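# Refit the band around the carton and corner guard

## Task

Get the band around the square of the carton again, passing over the corner guard, so that at the finish the guard sits in its proper spot and the carton rests flat and level.

## Robot and tools

Robot: two arms, left_arm and right_arm, facing each other across a table. Each has a parallel two-finger gripper and a wrist camera. In the scene frame the origin is the table centre, +z is up and the table top is at z = +0.020 m. left_arm's base is at (+0.044, +0.465, +0.125) m, on the +y side. right_arm's base is at (-0.029, -0.458, +0.137) m. The arm names do not match left and right in the images. Loose objects may sometimes get a short push from outside.

Frames. Each arm reports its hand pose, velocities and targets in its own base frame. Fixed cameras and the table use the scene frame. Motion offsets are along the axes of that arm's current Hand target. The fingers point along the gripper's +x and close along its y. end_effector_position is the point between the fingers, about 3 to 4 cm behind the tips. Only the last 1.5 cm of each finger's inner face is flat.

The 14-number row, shared by execute_actions and move. One flat list covers both arms: left_arm's dx, dy, dz, rx, ry, rz, opening, then right_arm's seven in the same order. Every number lies in [-1, 1]. dx to rz are offsets, not poses. They count from the arm's Hand target as it stood when the action or move began, along that target's axes. 1.0 means 0.6 m of travel or 180 degrees of turn. rx, ry, rz form a single rotation vector. Opening is absolute: +1 is fully open (0.080 m), -1 fully closed, and empty fingers touch at about -0.78. To keep an arm where it is, send 0 for its six pose numbers. To keep its gripper as it is, resend its current opening, because 0 is itself a command (half open).

execute_actions(actions, cameras). actions is a list of actions. Each action is a table of up to 15 rows, one row per 1/30 s control step. A shorter table repeats its last row to fill the 15 steps. All rows count from the pose at the start of that action, not from the row before. Each new action starts again from the current Hand target, so repeating the same offset moves the arm further. An empty actions list just returns the state with all images. cameras is a list of names, ["all"], or []. If left out, images come only with an empty list.

move(target, speed, blend, opening_speed, grip_force, blocking, cameras). target is one 14-number row, or up to 15 such rows. All rows count from the same starting Hand targets. The gripper follows straight paths with no obstacle avoidance, and all paths finish together within 10 s. speed is in m/s, from 0.002 to 4.3, default 0.25; rotation is capped at twice that value in rad/s. blend, in m, rounds the corners at intermediate rows; 0 means stop at each one. opening_speed is how fast the opening command changes per second on the -1..+1 scale, at least 0.2. grip_force is the force per finger pad in N, from 8 to 34, one value or one per arm; it stays set until changed. blocking=false returns after about 0.5 s while the move keeps running. The result ends with a "move:" line. It can read done, off_target, moving, held, fault or blocked (the gripper stopped far from its path, often at an obstacle), plus limits=paced (pose clipped) or limits=held (steps withheld).

wait(seconds: 0 to 10) lets the scene run with the last commands held. stop brakes a running move. zoom_image(camera, region=[x0, y0, x1, y1]) enlarges part of the newest image from cam_high, cam_low, cam_left_wrist or cam_right_wrist. The region may be at most 504 by 504 pixels; every image is 672x504. read_manual gives only licence texts. finished_scene(scene) ends the current scene for good; give that scene's number. Call it only once the band is around carton and guard, the guard is seated and the carton is level.

Reading results. Hand target is the last commanded pose after clipping, and the next offsets count from it. The gripper often stops short of it or sags and tilts, more at long reach. Check position and orientation after each move, then fix the error with an offset. grip_measured uses the same scale as opening and can be off by about 2 mm. To hold a part, command about 0.08 below the reading at first touch. grip_effort_n is the motor's effort, negative when closing; it is not the pad force. Joint velocities "within noise" means the arm is at rest. Joint torques include the arm's own weight. External joint torques estimate outside load.

Limits and hazards. The controller clips any commanded orientation change to 32 degrees from the measured one per step. Contact torque at a joint's limit stops that arm for 10 s. Limits in N m: waist 17.8, shoulder 22, elbow 22, wrist pitch 5.8, wrist yaw 5.78, wrist roll 5.42. Holding loads, stretching out, or pushing at an unreachable pose heats the motors. A MOTOR HOT line appears from 50 °C, and at 95 °C the arm is held or goes limp. Sending a far target in one step can cause an OVER-SPEED FAULT. To stop a push, command the target back past the gripper. Faster moves and targets set deeper past a contact press harder. Keep paths away from an arm's own base, since passing near it can flip the shoulder posture. Never let the grippers, wrist cameras or arms hit or squeeze each other. Avoid loading the camera cables. Do not drop parts, release them while they are moving, or strike the table or heavy objects. Anything that leaves the table fails the task. Prefer smooth, moderate motions.

Each tool is called after ">>>" as name(argument=value, ...), one argument or row to a line, values as JSON.

## Session

>>> execute_actions(
  actions=[],
)

Scene clock: 0.00 s.
left_arm: end_effector_position=(+0.4284, +0.0384, +0.0866) grip_measured=+1.000 grip_effort_n=n/a end_effector_quat_wxyz=(+0.938, -0.162, +0.191, -0.239) | right_arm: end_effector_position=(+0.3418, +0.1296, +0.2249) grip_measured=+1.000 grip_effort_n=n/a end_effector_quat_wxyz=(+0.944, -0.123, +0.307, +0.009)
Joint positions: left_arm=[0.36 1.901 0.779 0.671 0.869 -0.071 0.08] | right_arm=[0.562 1.329 1.079 -0.476 0.503 0.122 0.08]
Joint velocities: within noise
Joint torques (N m): no reading
External joint torques (N m): no reading
Motor temperatures (°C): left_arm=[26 30 32 28 28 35] | right_arm=[28 29 29 35 29 31]
Heat: left arm: hottest wrist roll 35 °C (+0.0 °C/min); right arm: hottest wrist pitch 35 °C (+0.0 °C/min).
Hand target: left_arm +0.4288, +0.0385, +0.0878; +0.939, -0.161, +0.190, -0.239 | right_arm +0.3419, +0.1296, +0.2262; +0.944, -0.122, +0.305, +0.009
Tool commands: left_gripper/opening=+1.0 right_gripper/opening=+1.0

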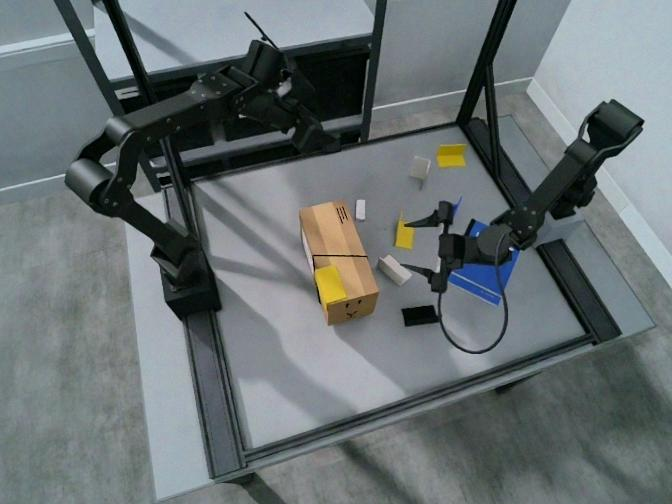

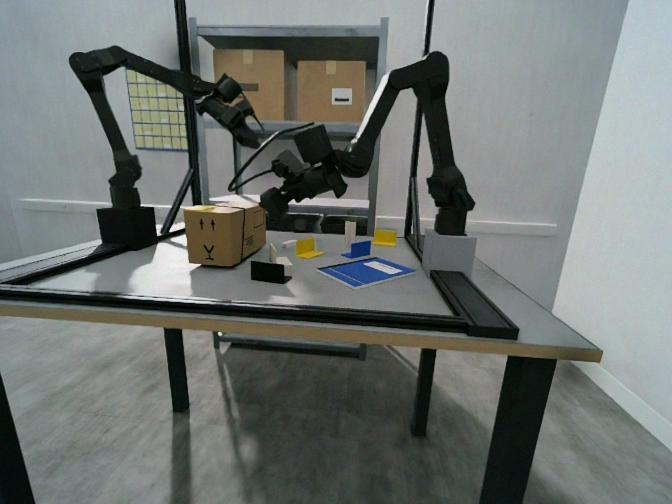

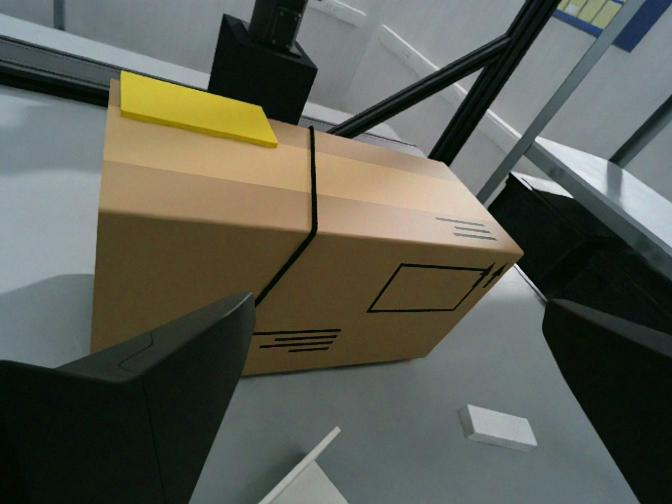

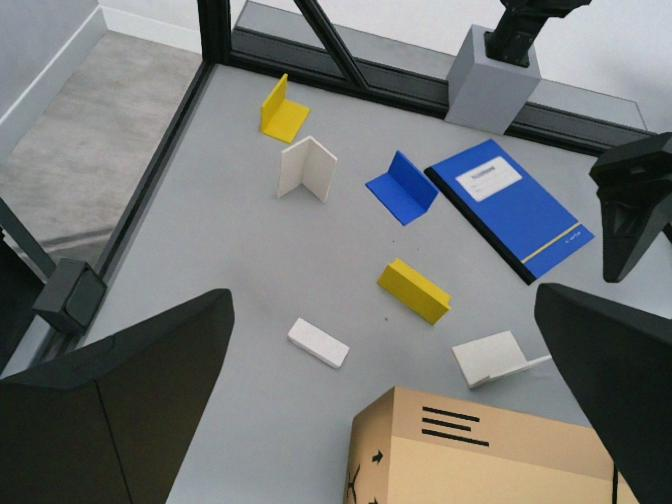

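>>> zoom_image(
  camera="cam_high",
  region=[280, 180, 460, 340],
)

>>> zoom_image(
  camera="cam_left_wrist",
  region=[80, 50, 530, 400],
)

>>> zoom_image(
  camera="cam_low",
  region=[150, 170, 330, 300],
)

>>> zoom_image(
  camera="cam_high",
  region=[295, 190, 395, 330],
)

Scaled by 2.800 from the camera's 672x504 image, which has a finer 960x720 frame.

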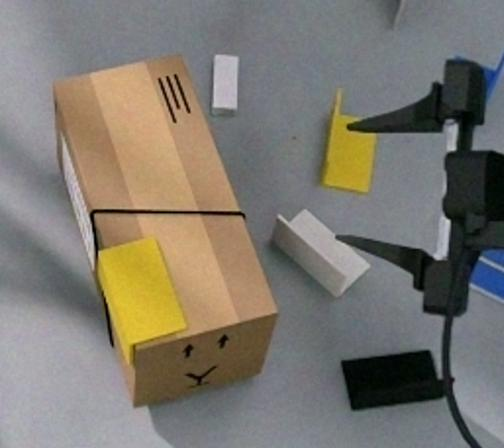

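Scaled by 1.120 from the camera's 672x504 image, which has a finer 960x720 frame.

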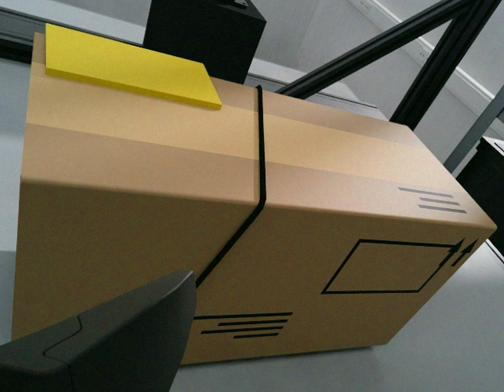

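Scaled by 2.800 from the camera's 672x504 image, which has a finer 960x720 frame.

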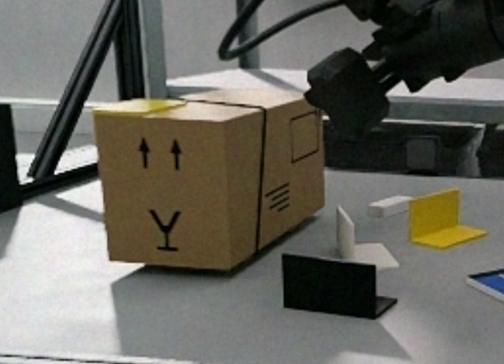

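Scaled by 3.600 from the camera's 672x504 image, which has a finer 960x720 frame.

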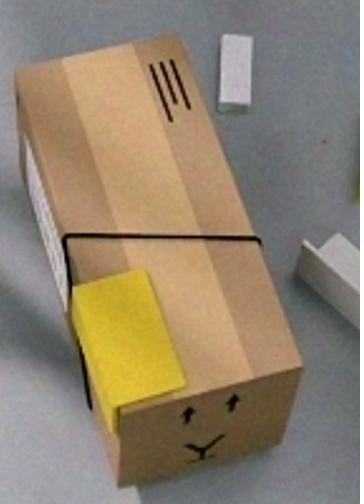

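>>> zoom_image(
  camera="cam_low",
  region=[178, 235, 278, 275],
)

>>> zoom_image(
  camera="cam_high",
  region=[295, 245, 355, 335],
)

>>> zoom_image(
  camera="cam_low",
  region=[178, 190, 278, 275],
)

Scaled by 5.040 from the camera's 672x504 image, which has a finer 960x720 frame.

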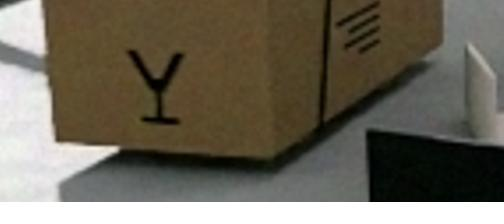

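Scaled by 5.600 from the camera's 672x504 image, which has a finer 960x720 frame.

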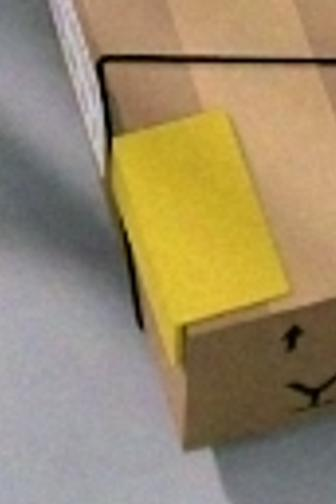

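Scaled by 5.040 from the camera's 672x504 image, which has a finer 960x720 frame.

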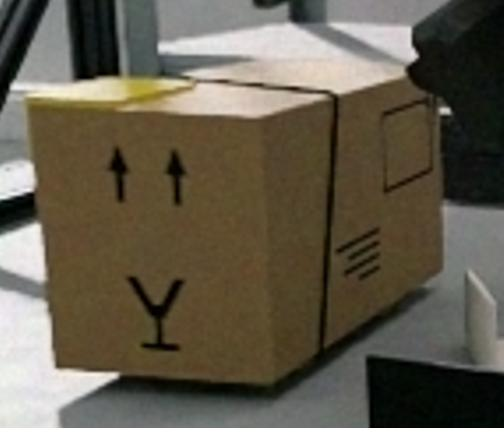

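>>> move(
  target=[0,0,0,0,0,0,1, 0.0503,-0.25,-0.211,0.1536,0.307,0.0055,-0.1],
  speed=0.2,
  cameras=["all"],
)

Scene clock: 7.40 s.
left_arm: end_effector_position=(+0.4284, +0.0384, +0.0866) grip_measured=+1.000 grip_effort_n=-0.7 end_effector_quat_wxyz=(+0.938, -0.162, +0.191, -0.239) | right_arm: end_effector_position=(+0.3054, -0.0473, +0.1438) grip_measured=-0.096 grip_effort_n=-15.6 end_effector_quat_wxyz=(+0.699, +0.111, +0.697, -0.114)
Joint positions: left_arm=[0.36 1.901 0.779 0.671 0.869 -0.071 0.08] | right_arm=[-0.152 1.708 1.457 -1.316 0.004 0.167 0.031]
Joint torques (N m): left_arm=[-0.05 -7.54 4.71 1.22 0.21 0.05] | right_arm=[-0.03 -5.95 6.02 0.02 -0.13 -0.18]
External joint torques (N m): left_arm=[-0.09 -0.09 -0.24 -0.24 0 0.03] | right_arm=[-0.08 0.79 0.33 -0.32 -0.13 -0.18]
Heat: left arm: hottest wrist roll 35 °C (+0.0 °C/min); right arm: hottest wrist pitch 35 °C (+0.0 °C/min).
Hand target: left_arm +0.4288, +0.0385, +0.0878; +0.939, -0.161, +0.190, -0.239 | right_arm +0.3074, -0.0475, +0.1431; +0.698, +0.111, +0.699, -0.111
Off the commanded pose: left_arm 0.001 m, 0 deg | right_arm 0.002 m, 0 deg.
move: done
camera_calibration:
cam_right_wrist: T_world_to_cam=[[-0.346239, -0.937496, -0.0349292, 0.0757667], [-0.878624, 0.310996, 0.362354, 0.256739], [-0.328842, 0.156151, -0.931386, 0.318192], [0, 0, 0, 1]] pos_world=[0.356446, -0.0585, 0.205975]

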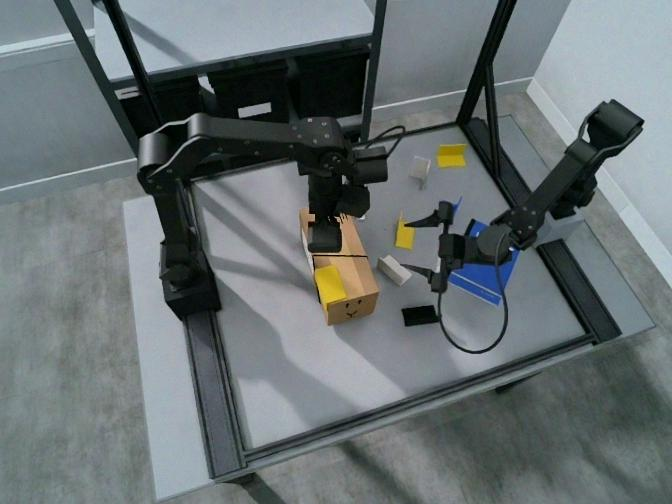

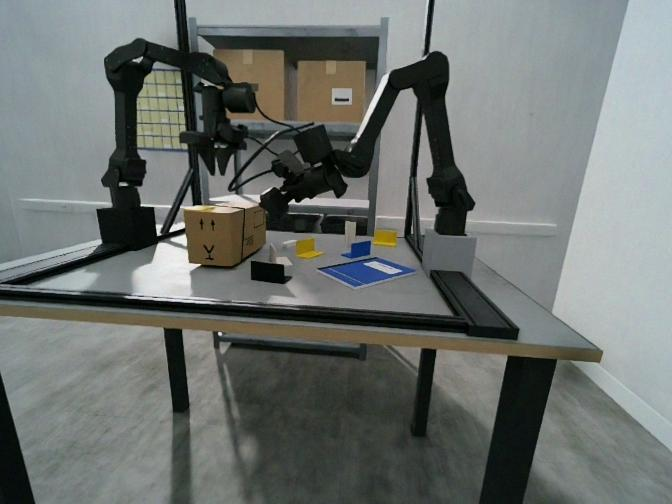

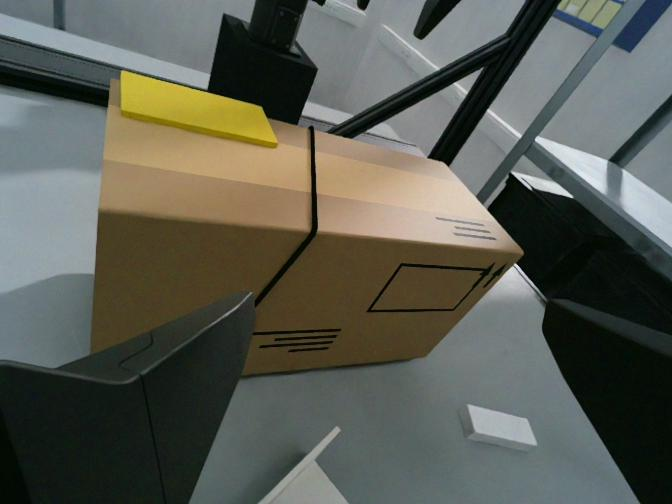

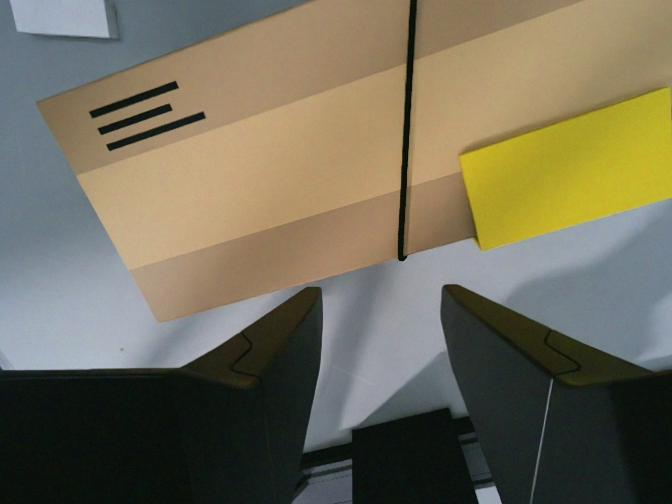

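>>> zoom_image(
  camera="cam_high",
  region=[305, 245, 335, 330],
)

>>> zoom_image(
  camera="cam_right_wrist",
  region=[350, 60, 672, 300],
)

Scaled by 5.929 from the camera's 672x504 image, which has a finer 960x720 frame.

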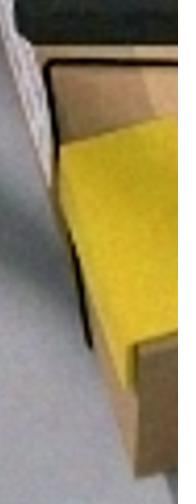

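Scaled by 1.565 from the camera's 672x504 image, which has a finer 960x720 frame.

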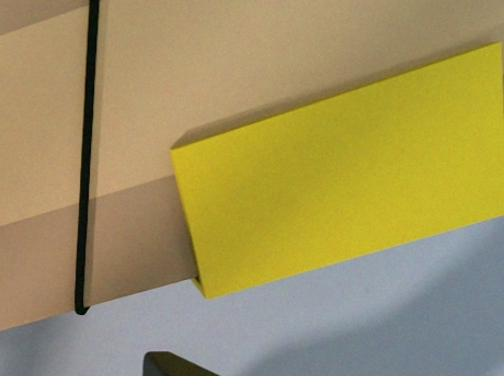

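>>> move(
  target=[
    [0,0,0,0,0,0,1, -0.0617,-0.0543,-0.0997,-0.5,0,0,-0.1],
    [0,0,0,0,0,0,1, -0.0333,-0.0837,-0.2118,-0.976,0,-0.216,-0.1],
  ],
  speed=0.35,
  blend=0.02,
  cameras=["cam_high","cam_right_wrist"],
)

Scene clock: 14.20 s.
left_arm: end_effector_position=(+0.4284, +0.0384, +0.0866) grip_measured=+1.000 grip_effort_n=-1.2 end_effector_quat_wxyz=(+0.938, -0.162, +0.191, -0.239) | right_arm: end_effector_position=(+0.1720, -0.0561, +0.1648) grip_measured=-0.096 grip_effort_n=-16.0 end_effector_quat_wxyz=(-0.087, +0.832, -0.136, -0.531)
Joint positions: left_arm=[0.36 1.901 0.779 0.671 0.869 -0.071 0.08] | right_arm=[-0.31 0.844 0.852 -1.144 0.006 -3.129 0.031]
Joint torques (N m): left_arm=[0.09 -7.59 4.7 1.24 0.19 0.04] | right_arm=[-0.11 -1.61 4.66 0.77 -0.12 -0.21]
External joint torques (N m): left_arm=[0.09 -0.15 -0.25 -0.22 -0.03 0.02] | right_arm=[-0.1 -0.54 -1.51 -0.16 -0.13 -0.21]
Heat: left arm: hottest wrist roll 35 °C (+0.0 °C/min); right arm: hottest wrist pitch 35 °C (+0.0 °C/min).
Hand target: left_arm +0.4288, +0.0385, +0.0878; +0.939, -0.161, +0.190, -0.239 | right_arm +0.1711, -0.0559, +0.1633; -0.085, +0.833, -0.133, -0.531
Off the commanded pose: left_arm 0.001 m, 0 deg | right_arm 0.002 m, 0 deg.
joint sent to its limit (right arm) — joint 6 (wrist roll), lower limit. The joint targets still meet the commanded pose.
move: done
camera_calibration:
cam_right_wrist: T_world_to_cam=[[0.362751, 0.931666, -0.0202525, 0.00255851], [0.648743, -0.236872, 0.723204, -0.218142], [0.668988, -0.275481, -0.690337, 0.0596389], [0, 0, 0, 1]] pos_world=[0.100693, -0.037626, 0.198984]
Images, in order (width x height): cam_high 672x504, cam_right_wrist 672x504.

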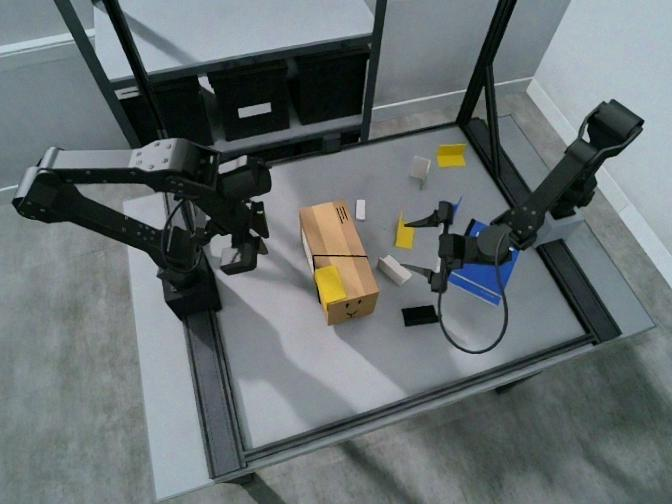

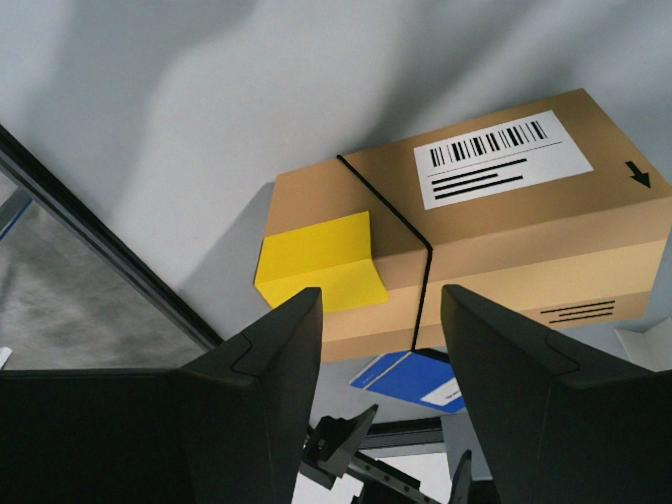

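>>> zoom_image(
  camera="cam_right_wrist",
  region=[240, 80, 480, 370],
)

Scaled by 1.738 from the camera's 672x504 image, which has a finer 960x720 frame.

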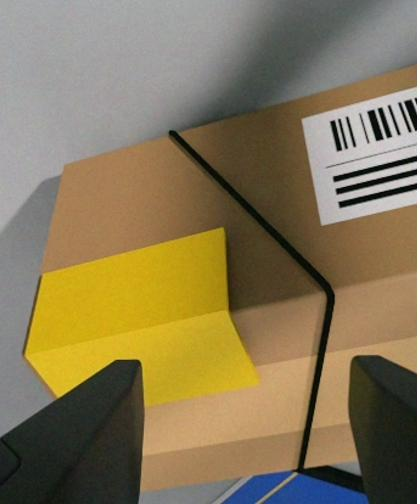

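>>> move(
  target=[
    [0,0,0,0,0,0,1, 0.0293,-0.0302,-0.0893,0.497,-0.0654,0.0654,-0.25],
    [0,0,0,0,0,0,1, 0.1753,-0.0602,-0.1262,0.976,0,0.216,-0.25],
  ],
  speed=0.35,
  blend=0.02,
  cameras=["cam_high","cam_right_wrist"],
)

Scene clock: 20.80 s.
left_arm: end_effector_position=(+0.4284, +0.0384, +0.0866) grip_measured=+1.000 grip_effort_n=-0.7 end_effector_quat_wxyz=(+0.938, -0.162, +0.191, -0.239) | right_arm: end_effector_position=(+0.2868, -0.0561, +0.1003) grip_measured=-0.246 grip_effort_n=-16.0 end_effector_quat_wxyz=(+0.698, +0.106, +0.700, -0.109)
Joint positions: left_arm=[0.36 1.901 0.779 0.671 0.869 -0.071 0.08] | right_arm=[-0.191 1.665 1.235 -1.142 0.004 0.115 0.024]
Joint torques (N m): left_arm=[-0.03 -7.42 4.69 1.24 0.23 0.03] | right_arm=[-0.13 -5.53 5.89 0.27 -0.14 0.18]
External joint torques (N m): left_arm=[0.01 -0.05 -0.23 -0.2 0.02 0.01] | right_arm=[-0.09 0.84 0.26 -0.07 -0.15 0.18]
Heat: left arm: hottest wrist roll 35 °C (+0.0 °C/min); right arm: hottest wrist pitch 35 °C (+0.0 °C/min).
Hand target: left_arm +0.4288, +0.0385, +0.0878; +0.939, -0.161, +0.190, -0.239 | right_arm +0.2896, -0.0567, +0.0998; +0.698, +0.111, +0.699, -0.111
Off the commanded pose: left_arm 0.001 m, 0 deg | right_arm 0.003 m, 1 deg.
move: done
camera_calibration:
cam_right_wrist: T_world_to_cam=[[-0.333839, -0.942012, -0.0341219, 0.0557451], [-0.881127, 0.298992, 0.366359, 0.25859], [-0.334912, 0.152371, -0.929848, 0.27436], [0, 0, 0, 1]] pos_world=[0.338347, -0.0666083, 0.162278]
Images, in order (width x height): cam_high 672x504, cam_right_wrist 672x504.

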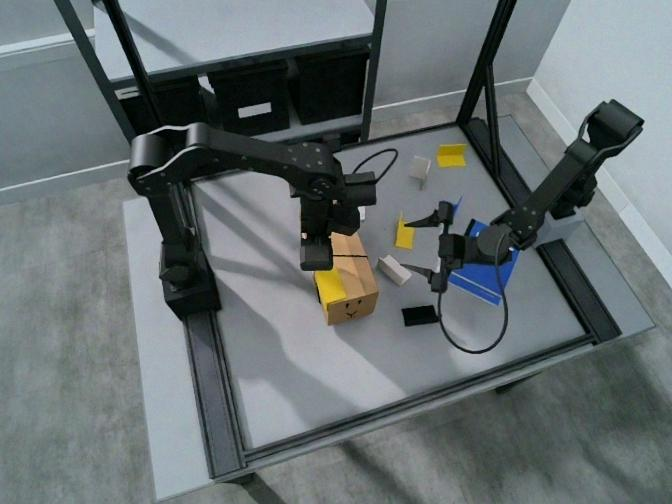

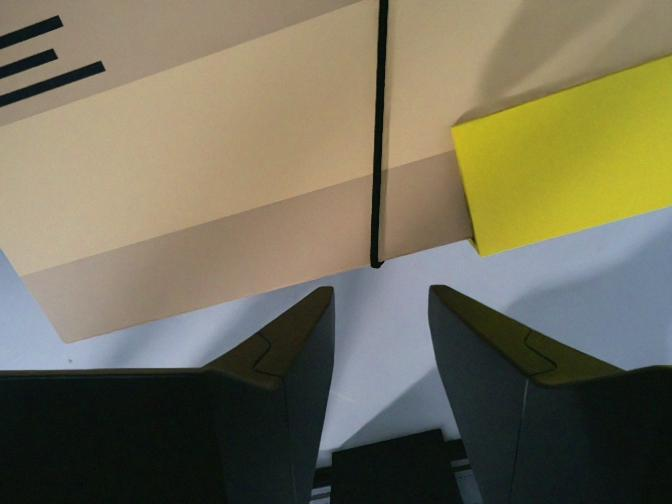

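>>> move(
  target=[0,0,0,0,0,0,1, 0.0567,0,0,0,0,0,-0.25],
  speed=0.08,
  cameras=["cam_low","cam_left_wrist","cam_right_wrist"],
)

Scene clock: 21.93 s.
left_arm: end_effector_position=(+0.4284, +0.0384, +0.0866) grip_measured=+1.000 grip_effort_n=-1.2 end_effector_quat_wxyz=(+0.938, -0.162, +0.191, -0.239) | right_arm: end_effector_position=(+0.2914, -0.0569, +0.0700) grip_measured=-0.246 grip_effort_n=-16.0 end_effector_quat_wxyz=(+0.703, +0.106, +0.694, -0.109)
Joint positions: left_arm=[0.36 1.901 0.779 0.671 0.869 -0.071 0.08] | right_arm=[-0.191 1.7 1.149 -1.007 0.004 0.115 0.024]
Joint torques (N m): left_arm=[-0.07 -7.48 4.63 1.26 0.23 0.03] | right_arm=[-0.1 -5.74 4.1 0.33 -0.14 0.18]
External joint torques (N m): left_arm=[-0.06 -0.05 -0.29 -0.2 0.01 0.01] | right_arm=[-0.1 0.77 -1.35 0 -0.14 0.18]
Heat: left arm: hottest wrist roll 35 °C (+0.0 °C/min); right arm: hottest wrist pitch 35 °C (+0.0 °C/min).
Hand target: left_arm +0.4288, +0.0385, +0.0878; +0.939, -0.161, +0.190, -0.239 | right_arm +0.2896, -0.0567, +0.0658; +0.698, +0.111, +0.699, -0.111
Off the commanded pose: left_arm 0.001 m, 0 deg | right_arm 0.005 m, 1 deg.
move: done
camera_calibration:
cam_right_wrist: T_world_to_cam=[[-0.333366, -0.942101, -0.0362392, 0.0553953], [-0.886235, 0.300021, 0.352951, 0.276446], [-0.321643, 0.149778, -0.93494, 0.244117], [0, 0, 0, 1]] pos_world=[0.341982, -0.0673151, 0.13267]
Images, in order (width x height): cam_low 672x504, cam_left_wrist 672x504, cam_right_wrist 672x504.

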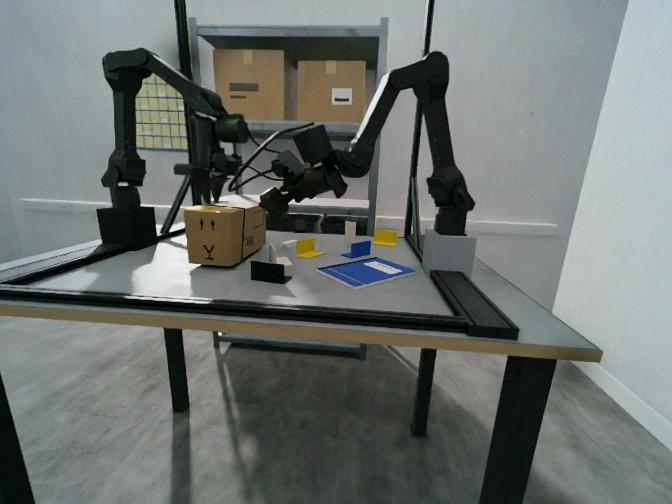

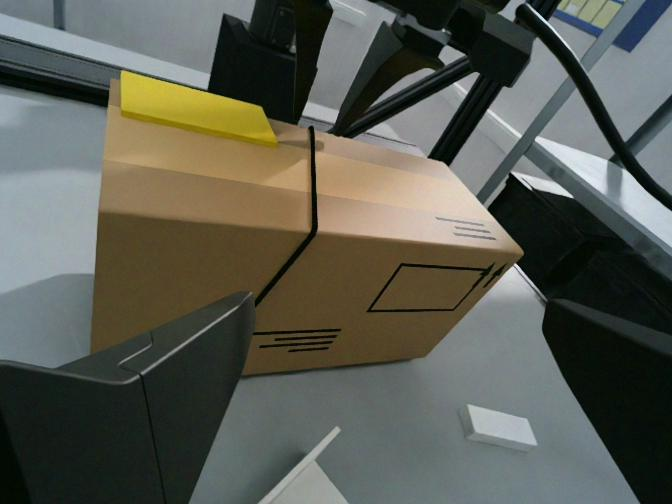

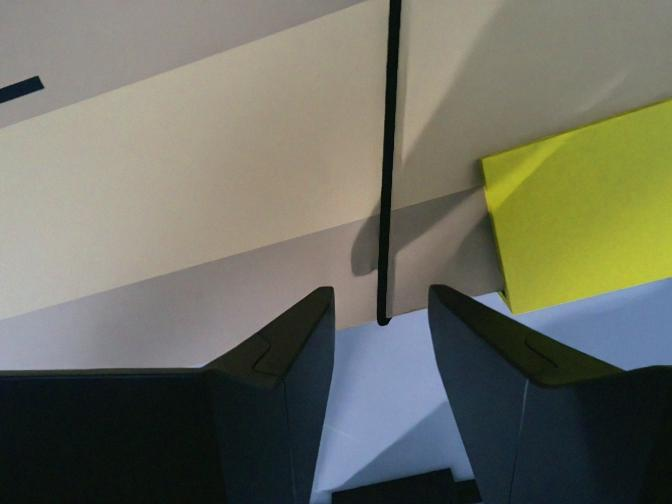

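>>> move(
  target=[0,0,0,0,0,0,1, 0.01,0,-0.003,0,0,0,-0.25],
  speed=0.05,
  cameras=["cam_left_wrist","cam_right_wrist"],
)

Scene clock: 22.83 s.
left_arm: end_effector_position=(+0.4284, +0.0384, +0.0866) grip_measured=+1.000 grip_effort_n=-1.2 end_effector_quat_wxyz=(+0.938, -0.162, +0.191, -0.239) | right_arm: end_effector_position=(+0.2898, -0.0566, +0.0642) grip_measured=-0.246 grip_effort_n=-16.0 end_effector_quat_wxyz=(+0.704, +0.106, +0.694, -0.109)
Joint positions: left_arm=[0.36 1.901 0.779 0.671 0.869 -0.071 0.08] | right_arm=[-0.191 1.7 1.125 -0.982 0.004 0.115 0.024]
Joint torques (N m): left_arm=[0.01 -7.39 4.67 1.28 0.27 0.04] | right_arm=[-0.04 -5.62 4.12 0.31 -0.14 0.19]
External joint torques (N m): left_arm=[-0.02 -0.01 -0.27 -0.17 0.06 0.02] | right_arm=[-0.05 0.81 -1.33 -0.06 -0.14 0.19]
Heat: left arm: hottest wrist roll 35 °C (+0.0 °C/min); right arm: hottest wrist pitch 35 °C (+0.0 °C/min).
Hand target: left_arm +0.4288, +0.0385, +0.0878; +0.939, -0.161, +0.190, -0.239 | right_arm +0.2879, -0.0561, +0.0597; +0.698, +0.111, +0.699, -0.111
Off the commanded pose: left_arm 0.001 m, 0 deg | right_arm 0.005 m, 1 deg.
move: done
camera_calibration:
cam_right_wrist: T_world_to_cam=[[-0.334012, -0.941862, -0.0364957, 0.0551131], [-0.886427, 0.300718, 0.351874, 0.277231], [-0.320442, 0.149881, -0.935335, 0.237892], [0, 0, 0, 1]] pos_world=[0.340384, -0.0671149, 0.126969]
Images, in order (width x height): cam_left_wrist 672x504, cam_right_wrist 672x504.

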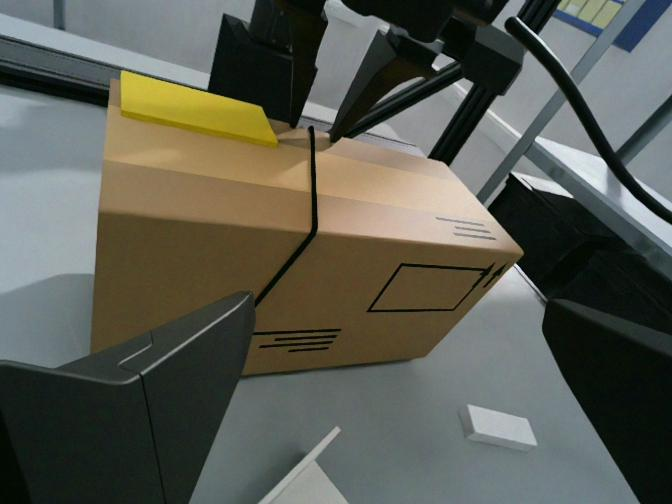

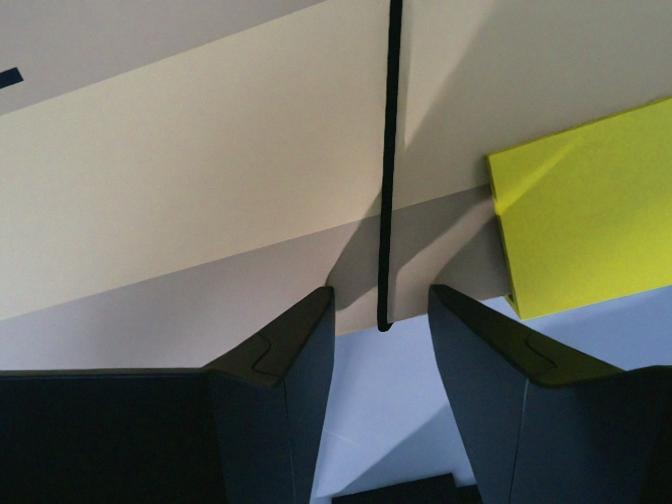

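>>> move(
  target=[0,0,0,0,0,0,1, 0.0033,0,0,0,0,0,-0.25],
  speed=0.03,
  cameras=["cam_left_wrist","cam_right_wrist"],
)

Scene clock: 24.17 s.
left_arm: end_effector_position=(+0.4284, +0.0384, +0.0866) grip_measured=+1.000 grip_effort_n=-0.7 end_effector_quat_wxyz=(+0.938, -0.162, +0.191, -0.239) | right_arm: end_effector_position=(+0.2899, -0.0566, +0.0633) grip_measured=-0.246 grip_effort_n=-16.0 end_effector_quat_wxyz=(+0.704, +0.107, +0.694, -0.109)
Joint positions: left_arm=[0.36 1.901 0.779 0.671 0.869 -0.071 0.08] | right_arm=[-0.191 1.7 1.122 -0.977 0.003 0.115 0.024]
Joint torques (N m): left_arm=[0.01 -7.65 4.59 1.25 0.22 0.02] | right_arm=[-0.04 -5.36 3.93 0.49 -0.13 0.2]
External joint torques (N m): left_arm=[-0.03 -0.28 -0.33 -0.19 0.01 0] | right_arm=[-0.01 1.12 -1.56 0.11 -0.13 0.19]
Heat: left arm: hottest wrist roll 35 °C (+0.0 °C/min); right arm: hottest wrist pitch 35 °C (+0.0 °C/min).
Hand target: left_arm +0.4288, +0.0385, +0.0878; +0.939, -0.161, +0.190, -0.239 | right_arm +0.2880, -0.0561, +0.0578; +0.698, +0.111, +0.698, -0.111
Off the commanded pose: left_arm 0.001 m, 0 deg | right_arm 0.006 m, 1 deg.
move: done
camera_calibration:
cam_right_wrist: T_world_to_cam=[[-0.333999, -0.941848, -0.0369786, 0.055233], [-0.886822, 0.300709, 0.350884, 0.277779], [-0.31936, 0.149988, -0.935688, 0.236718], [0, 0, 0, 1]] pos_world=[0.340387, -0.0670146, 0.126069]
Images, in order (width x height): cam_left_wrist 672x504, cam_right_wrist 672x504.

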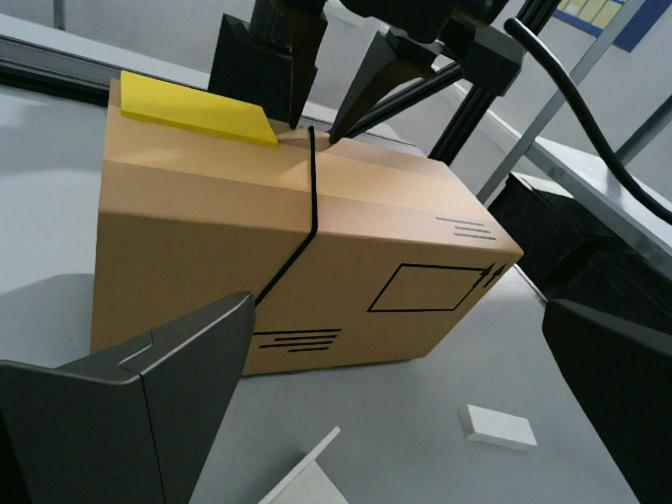

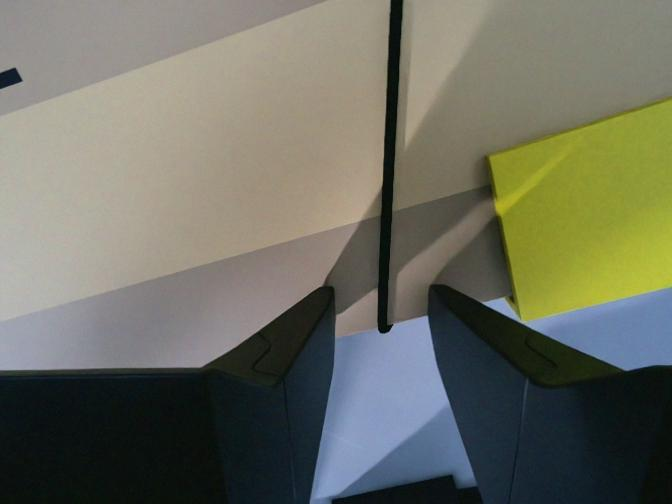

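>>> move(
  target=[0,0,0,0,0,0,1, 0.0033,0,0,0,0,0,-0.25],
  speed=0.03,
  cameras=["cam_right_wrist"],
)

>>> zoom_image(
  camera="cam_right_wrist",
  region=[300, 200, 480, 380],
)

Scene clock: 25.00 s.
left_arm: end_effector_position=(+0.4284, +0.0384, +0.0866) grip_measured=+1.000 grip_effort_n=-1.2 end_effector_quat_wxyz=(+0.938, -0.162, +0.191, -0.239) | right_arm: end_effector_position=(+0.2896, -0.0565, +0.0626) grip_measured=-0.246 grip_effort_n=-16.0 end_effector_quat_wxyz=(+0.704, +0.107, +0.694, -0.109)
Joint positions: left_arm=[0.36 1.901 0.779 0.671 0.869 -0.071 0.08] | right_arm=[-0.191 1.7 1.119 -0.974 0.003 0.115 0.024]
Joint torques (N m): left_arm=[-0.05 -7.49 4.62 1.26 0.21 0.04] | right_arm=[-0.03 -5.08 3.69 0.78 -0.13 0.19]
External joint torques (N m): left_arm=[-0.05 -0.08 -0.31 -0.19 0 0.02] | right_arm=[0.03 1.45 -1.79 0.42 -0.14 0.19]
Heat: left arm: hottest wrist roll 35 °C (+0.0 °C/min); right arm: hottest wrist pitch 35 °C (+0.0 °C/min).
Hand target: left_arm +0.4288, +0.0385, +0.0878; +0.939, -0.161, +0.190, -0.239 | right_arm +0.2879, -0.0561, +0.0558; +0.698, +0.111, +0.699, -0.111
Off the commanded pose: left_arm 0.001 m, 0 deg | right_arm 0.007 m, 1 deg.
move: done
camera_calibration:
cam_right_wrist: T_world_to_cam=[[-0.333999, -0.941848, -0.0369786, 0.055107], [-0.886822, 0.300709, 0.350884, 0.277759], [-0.31936, 0.149988, -0.935688, 0.235967], [0, 0, 0, 1]] pos_world=[0.340087, -0.0670146, 0.125369]
Images, in order (width x height): cam_right_wrist 672x504.

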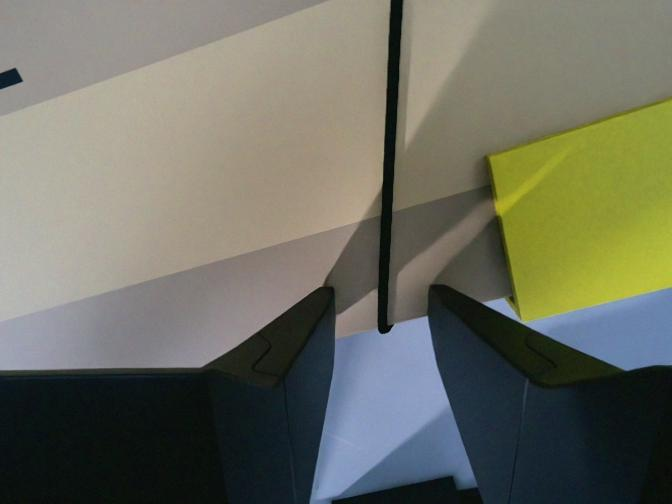

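Scaled by 2.800 from the camera's 672x504 image, which has a finer 960x720 frame.

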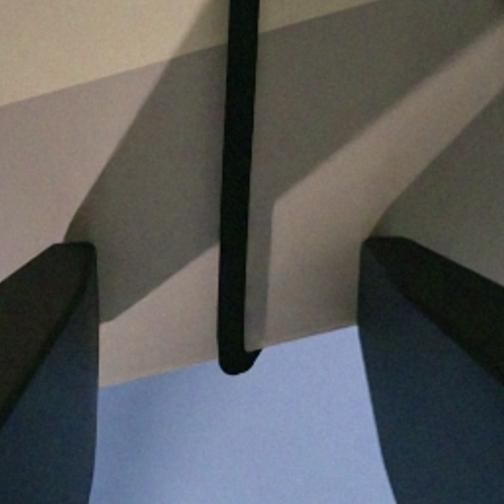

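>>> move(
  target=[0,0,0,0,0,0,1, 0,0,0,0,0,0,-1],
  speed=0.03,
  opening_speed=0.6,
  cameras=["cam_right_wrist","cam_left_wrist"],
)

>>> zoom_image(
  camera="cam_right_wrist",
  region=[300, 200, 480, 380],
)

Scene clock: 26.67 s.
left_arm: end_effector_position=(+0.4284, +0.0384, +0.0866) grip_measured=+1.000 grip_effort_n=-1.6 end_effector_quat_wxyz=(+0.938, -0.162, +0.191, -0.239) | right_arm: end_effector_position=(+0.2912, -0.0569, +0.0626) grip_measured=-0.771 grip_effort_n=-32.8 end_effector_quat_wxyz=(+0.707, +0.107, +0.691, -0.109)
Joint positions: left_arm=[0.36 1.901 0.779 0.671 0.869 -0.071 0.08] | right_arm=[-0.192 1.7 1.119 -0.966 0.002 0.116 0]
Joint torques (N m): left_arm=[-0.19 -7.43 4.55 1.24 0.26 0.03] | right_arm=[0 -5.1 3.71 0.33 -0.07 0.18]
External joint torques (N m): left_arm=[-0.2 -0.04 -0.35 -0.2 0.05 0.01] | right_arm=[-0.01 1.31 -1.74 -0.05 -0.07 0.18]
Heat: left arm: hottest wrist roll 35 °C (+0.0 °C/min); right arm: hottest wrist pitch 35 °C (+0.0 °C/min).
Hand target: left_arm +0.4288, +0.0385, +0.0878; +0.939, -0.161, +0.190, -0.239 | right_arm +0.2879, -0.0562, +0.0558; +0.698, +0.111, +0.698, -0.111
Off the commanded pose: left_arm 0.001 m, 0 deg | right_arm 0.008 m, 1 deg.
move: done
camera_calibration:
cam_right_wrist: T_world_to_cam=[[-0.334702, -0.941489, -0.0396636, 0.055815], [-0.889217, 0.301628, 0.343967, 0.280451], [-0.311878, 0.150396, -0.938144, 0.234522], [0, 0, 0, 1]] pos_world=[0.341205, -0.0673137, 0.125763]
Images, in order (width x height): cam_left_wrist 672x504, cam_right_wrist 672x504.

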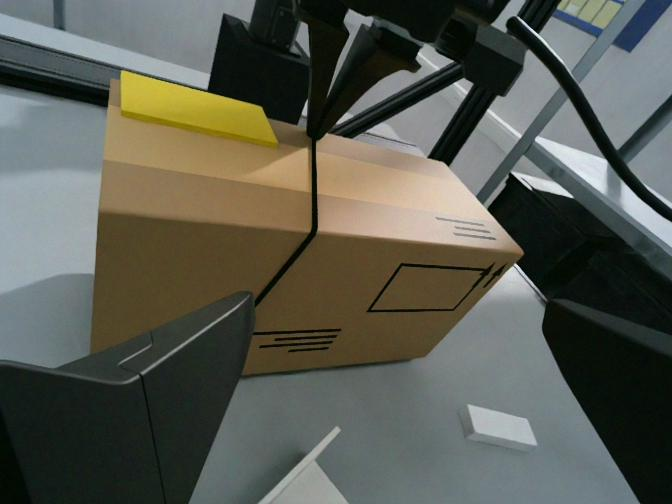

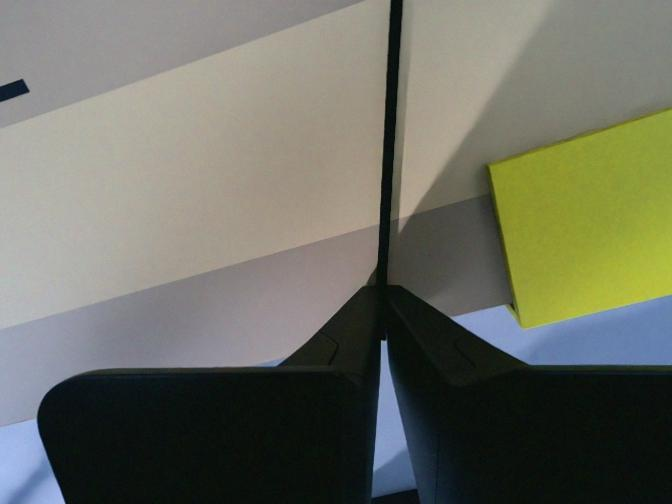

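Scaled by 2.800 from the camera's 672x504 image, which has a finer 960x720 frame.

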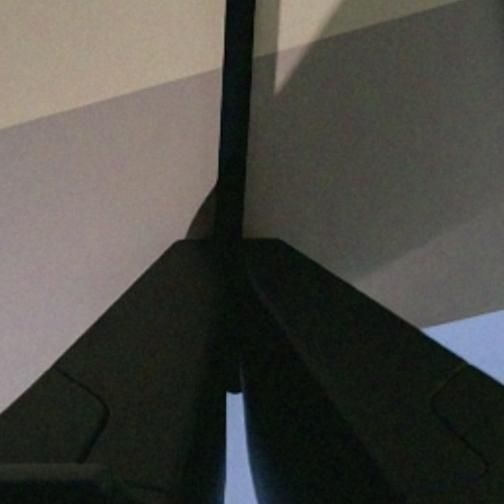

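>>> move(
  target=[0,0,0,0,0,0,1, -0.03,0,-0.01,0,0,0,-1],
  speed=0.04,
  cameras=["cam_right_wrist","cam_left_wrist","cam_low"],
)

>>> zoom_image(
  camera="cam_left_wrist",
  region=[220, 60, 420, 260],
)

Scene clock: 27.70 s.
left_arm: end_effector_position=(+0.4284, +0.0384, +0.0866) grip_measured=+1.000 grip_effort_n=-1.2 end_effector_quat_wxyz=(+0.938, -0.162, +0.191, -0.239) | right_arm: end_effector_position=(+0.2833, -0.0561, +0.0687) grip_measured=-0.771 grip_effort_n=-29.1 end_effector_quat_wxyz=(+0.696, +0.107, +0.701, -0.111)
Joint positions: left_arm=[0.36 1.901 0.779 0.671 0.869 -0.071 0.08] | right_arm=[-0.192 1.687 1.129 -1.019 0.006 0.118 0]
Joint torques (N m): left_arm=[0.07 -7.51 4.59 1.26 0.22 0.03] | right_arm=[0.24 -8.43 5.19 -0.69 -0.23 0.19]
External joint torques (N m): left_arm=[0.08 -0.02 -0.39 -0.21 0 0.01] | right_arm=[0.24 -2.05 -0.35 -1.05 -0.23 0.19]
Heat: left arm: hottest wrist roll 35 °C (+0.0 °C/min); right arm: hottest wrist pitch 35 °C (+0.0 °C/min).
Hand target: left_arm +0.4288, +0.0385, +0.0878; +0.939, -0.161, +0.190, -0.239 | right_arm +0.2822, -0.0542, +0.0738; +0.698, +0.111, +0.699, -0.111
Off the commanded pose: left_arm 0.001 m, 0 deg | right_arm 0.006 m, 1 deg.
move: done
camera_calibration:
cam_right_wrist: T_world_to_cam=[[-0.337998, -0.940641, -0.0308608, 0.0544539], [-0.878154, 0.30341, 0.369848, 0.266347], [-0.338531, 0.152108, -0.92858, 0.244686], [0, 0, 0, 1]] pos_world=[0.335132, -0.0668095, 0.130383]
Images, in order (width x height): cam_low 672x504, cam_left_wrist 672x504, cam_right_wrist 672x504.

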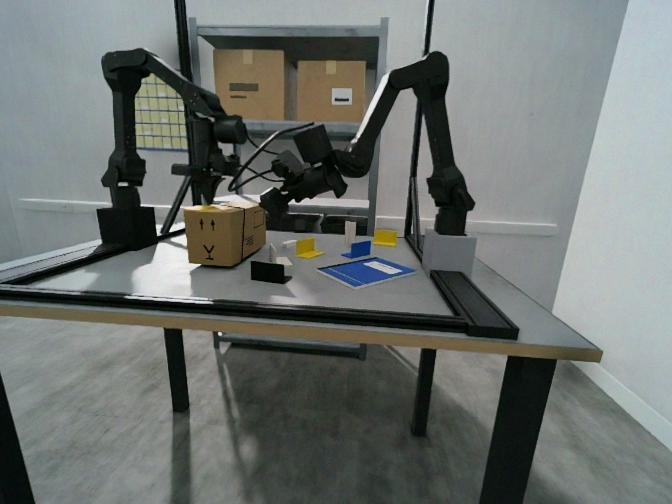

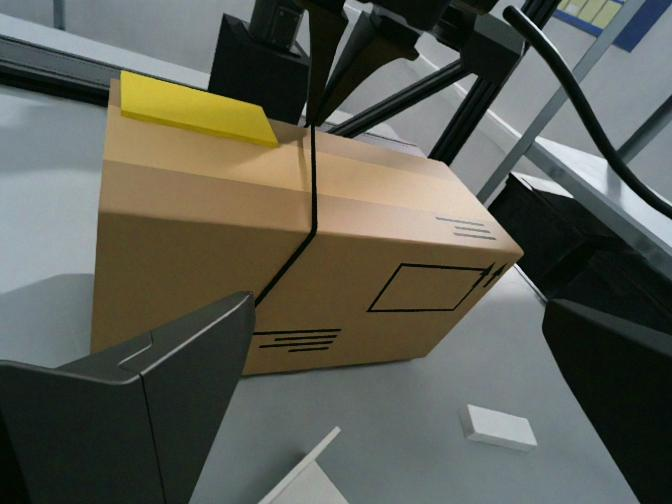

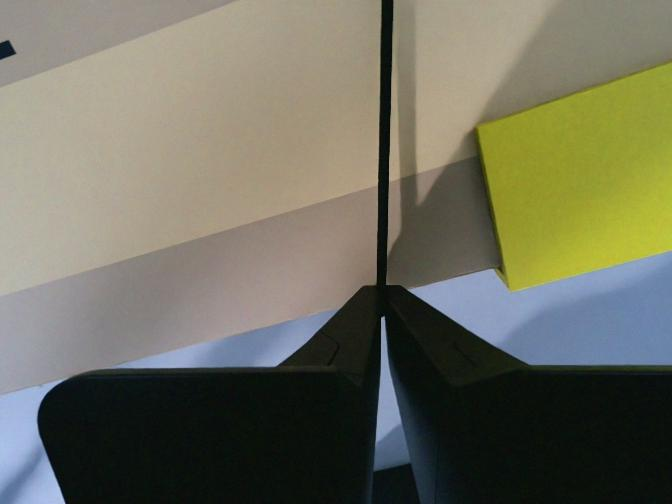

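Scaled by 2.520 from the camera's 672x504 image, which has a finer 960x720 frame.

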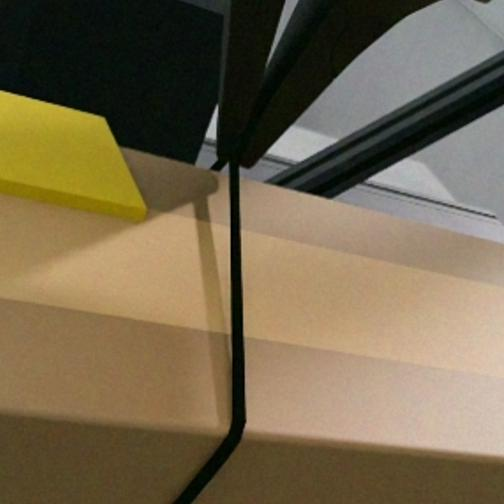

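>>> move(
  target=[0,0,0,0,0,0,1, -0.0353,-0.0138,-0.038,0,0,0,-1],
  speed=0.05,
  cameras=["cam_right_wrist","cam_left_wrist","cam_high"],
)

>>> zoom_image(
  camera="cam_left_wrist",
  region=[80, 50, 420, 300],
)

Scene clock: 29.53 s.
left_arm: end_effector_position=(+0.4284, +0.0384, +0.0866) grip_measured=+1.000 grip_effort_n=-0.7 end_effector_quat_wxyz=(+0.938, -0.162, +0.191, -0.239) | right_arm: end_effector_position=(+0.2602, -0.0554, +0.0942) grip_measured=-0.774 grip_effort_n=-16.0 end_effector_quat_wxyz=(+0.697, +0.111, +0.699, -0.113)
Joint positions: left_arm=[0.36 1.901 0.779 0.671 0.869 -0.071 0.08] | right_arm=[-0.208 1.572 1.112 -1.112 0.003 0.11 0]
Joint torques (N m): left_arm=[0.02 -7.36 4.59 1.3 0.21 0.02] | right_arm=[-0.16 -6.99 4.28 0.01 -0.13 -0.17]
External joint torques (N m): left_arm=[0.02 0.09 -0.35 -0.16 0 0] | right_arm=[-0.18 -1.41 -1.3 -0.33 -0.13 -0.17]
Heat: left arm: hottest wrist roll 35 °C (+0.0 °C/min); right arm: hottest wrist pitch 35 °C (+0.0 °C/min).
Hand target: left_arm +0.4288, +0.0385, +0.0878; +0.939, -0.161, +0.190, -0.239 | right_arm +0.2579, -0.0551, +0.0950; +0.698, +0.111, +0.699, -0.111
Off the commanded pose: left_arm 0.001 m, 0 deg | right_arm 0.002 m, 0 deg.
move: done
camera_calibration:
cam_right_wrist: T_world_to_cam=[[-0.345374, -0.937831, -0.0344869, 0.0505558], [-0.877273, 0.309583, 0.366811, 0.236756], [-0.333331, 0.156941, -0.929656, 0.259428], [0, 0, 0, 1]] pos_world=[0.311635, -0.0665978, 0.156078]
Images, in order (width x height): cam_high 672x504, cam_left_wrist 672x504, cam_right_wrist 672x504.

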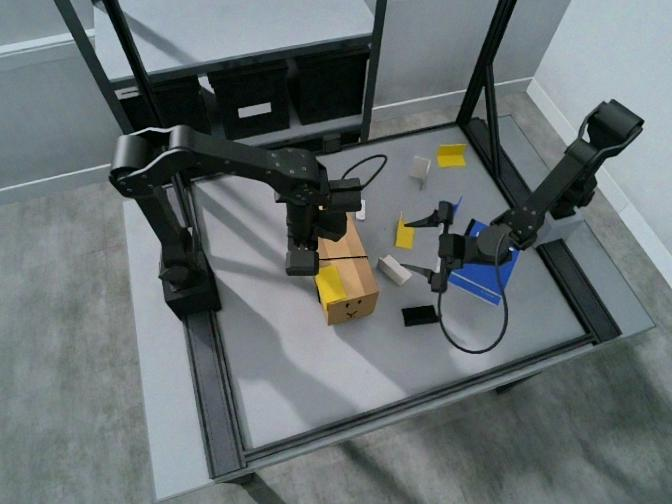

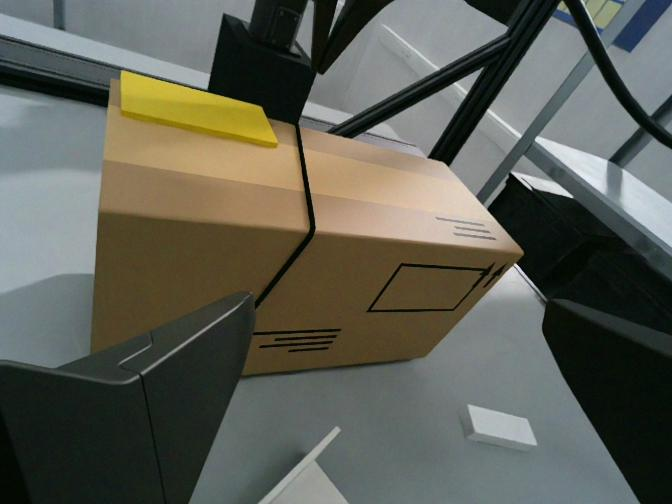

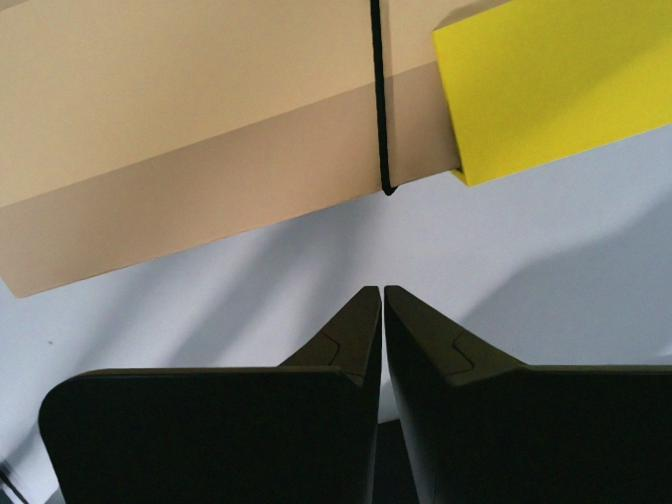

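Scaled by 1.482 from the camera's 672x504 image, which has a finer 960x720 frame.

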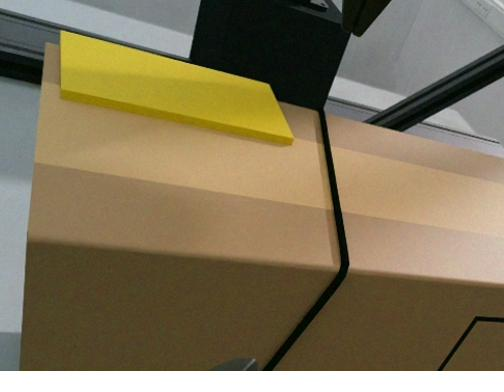

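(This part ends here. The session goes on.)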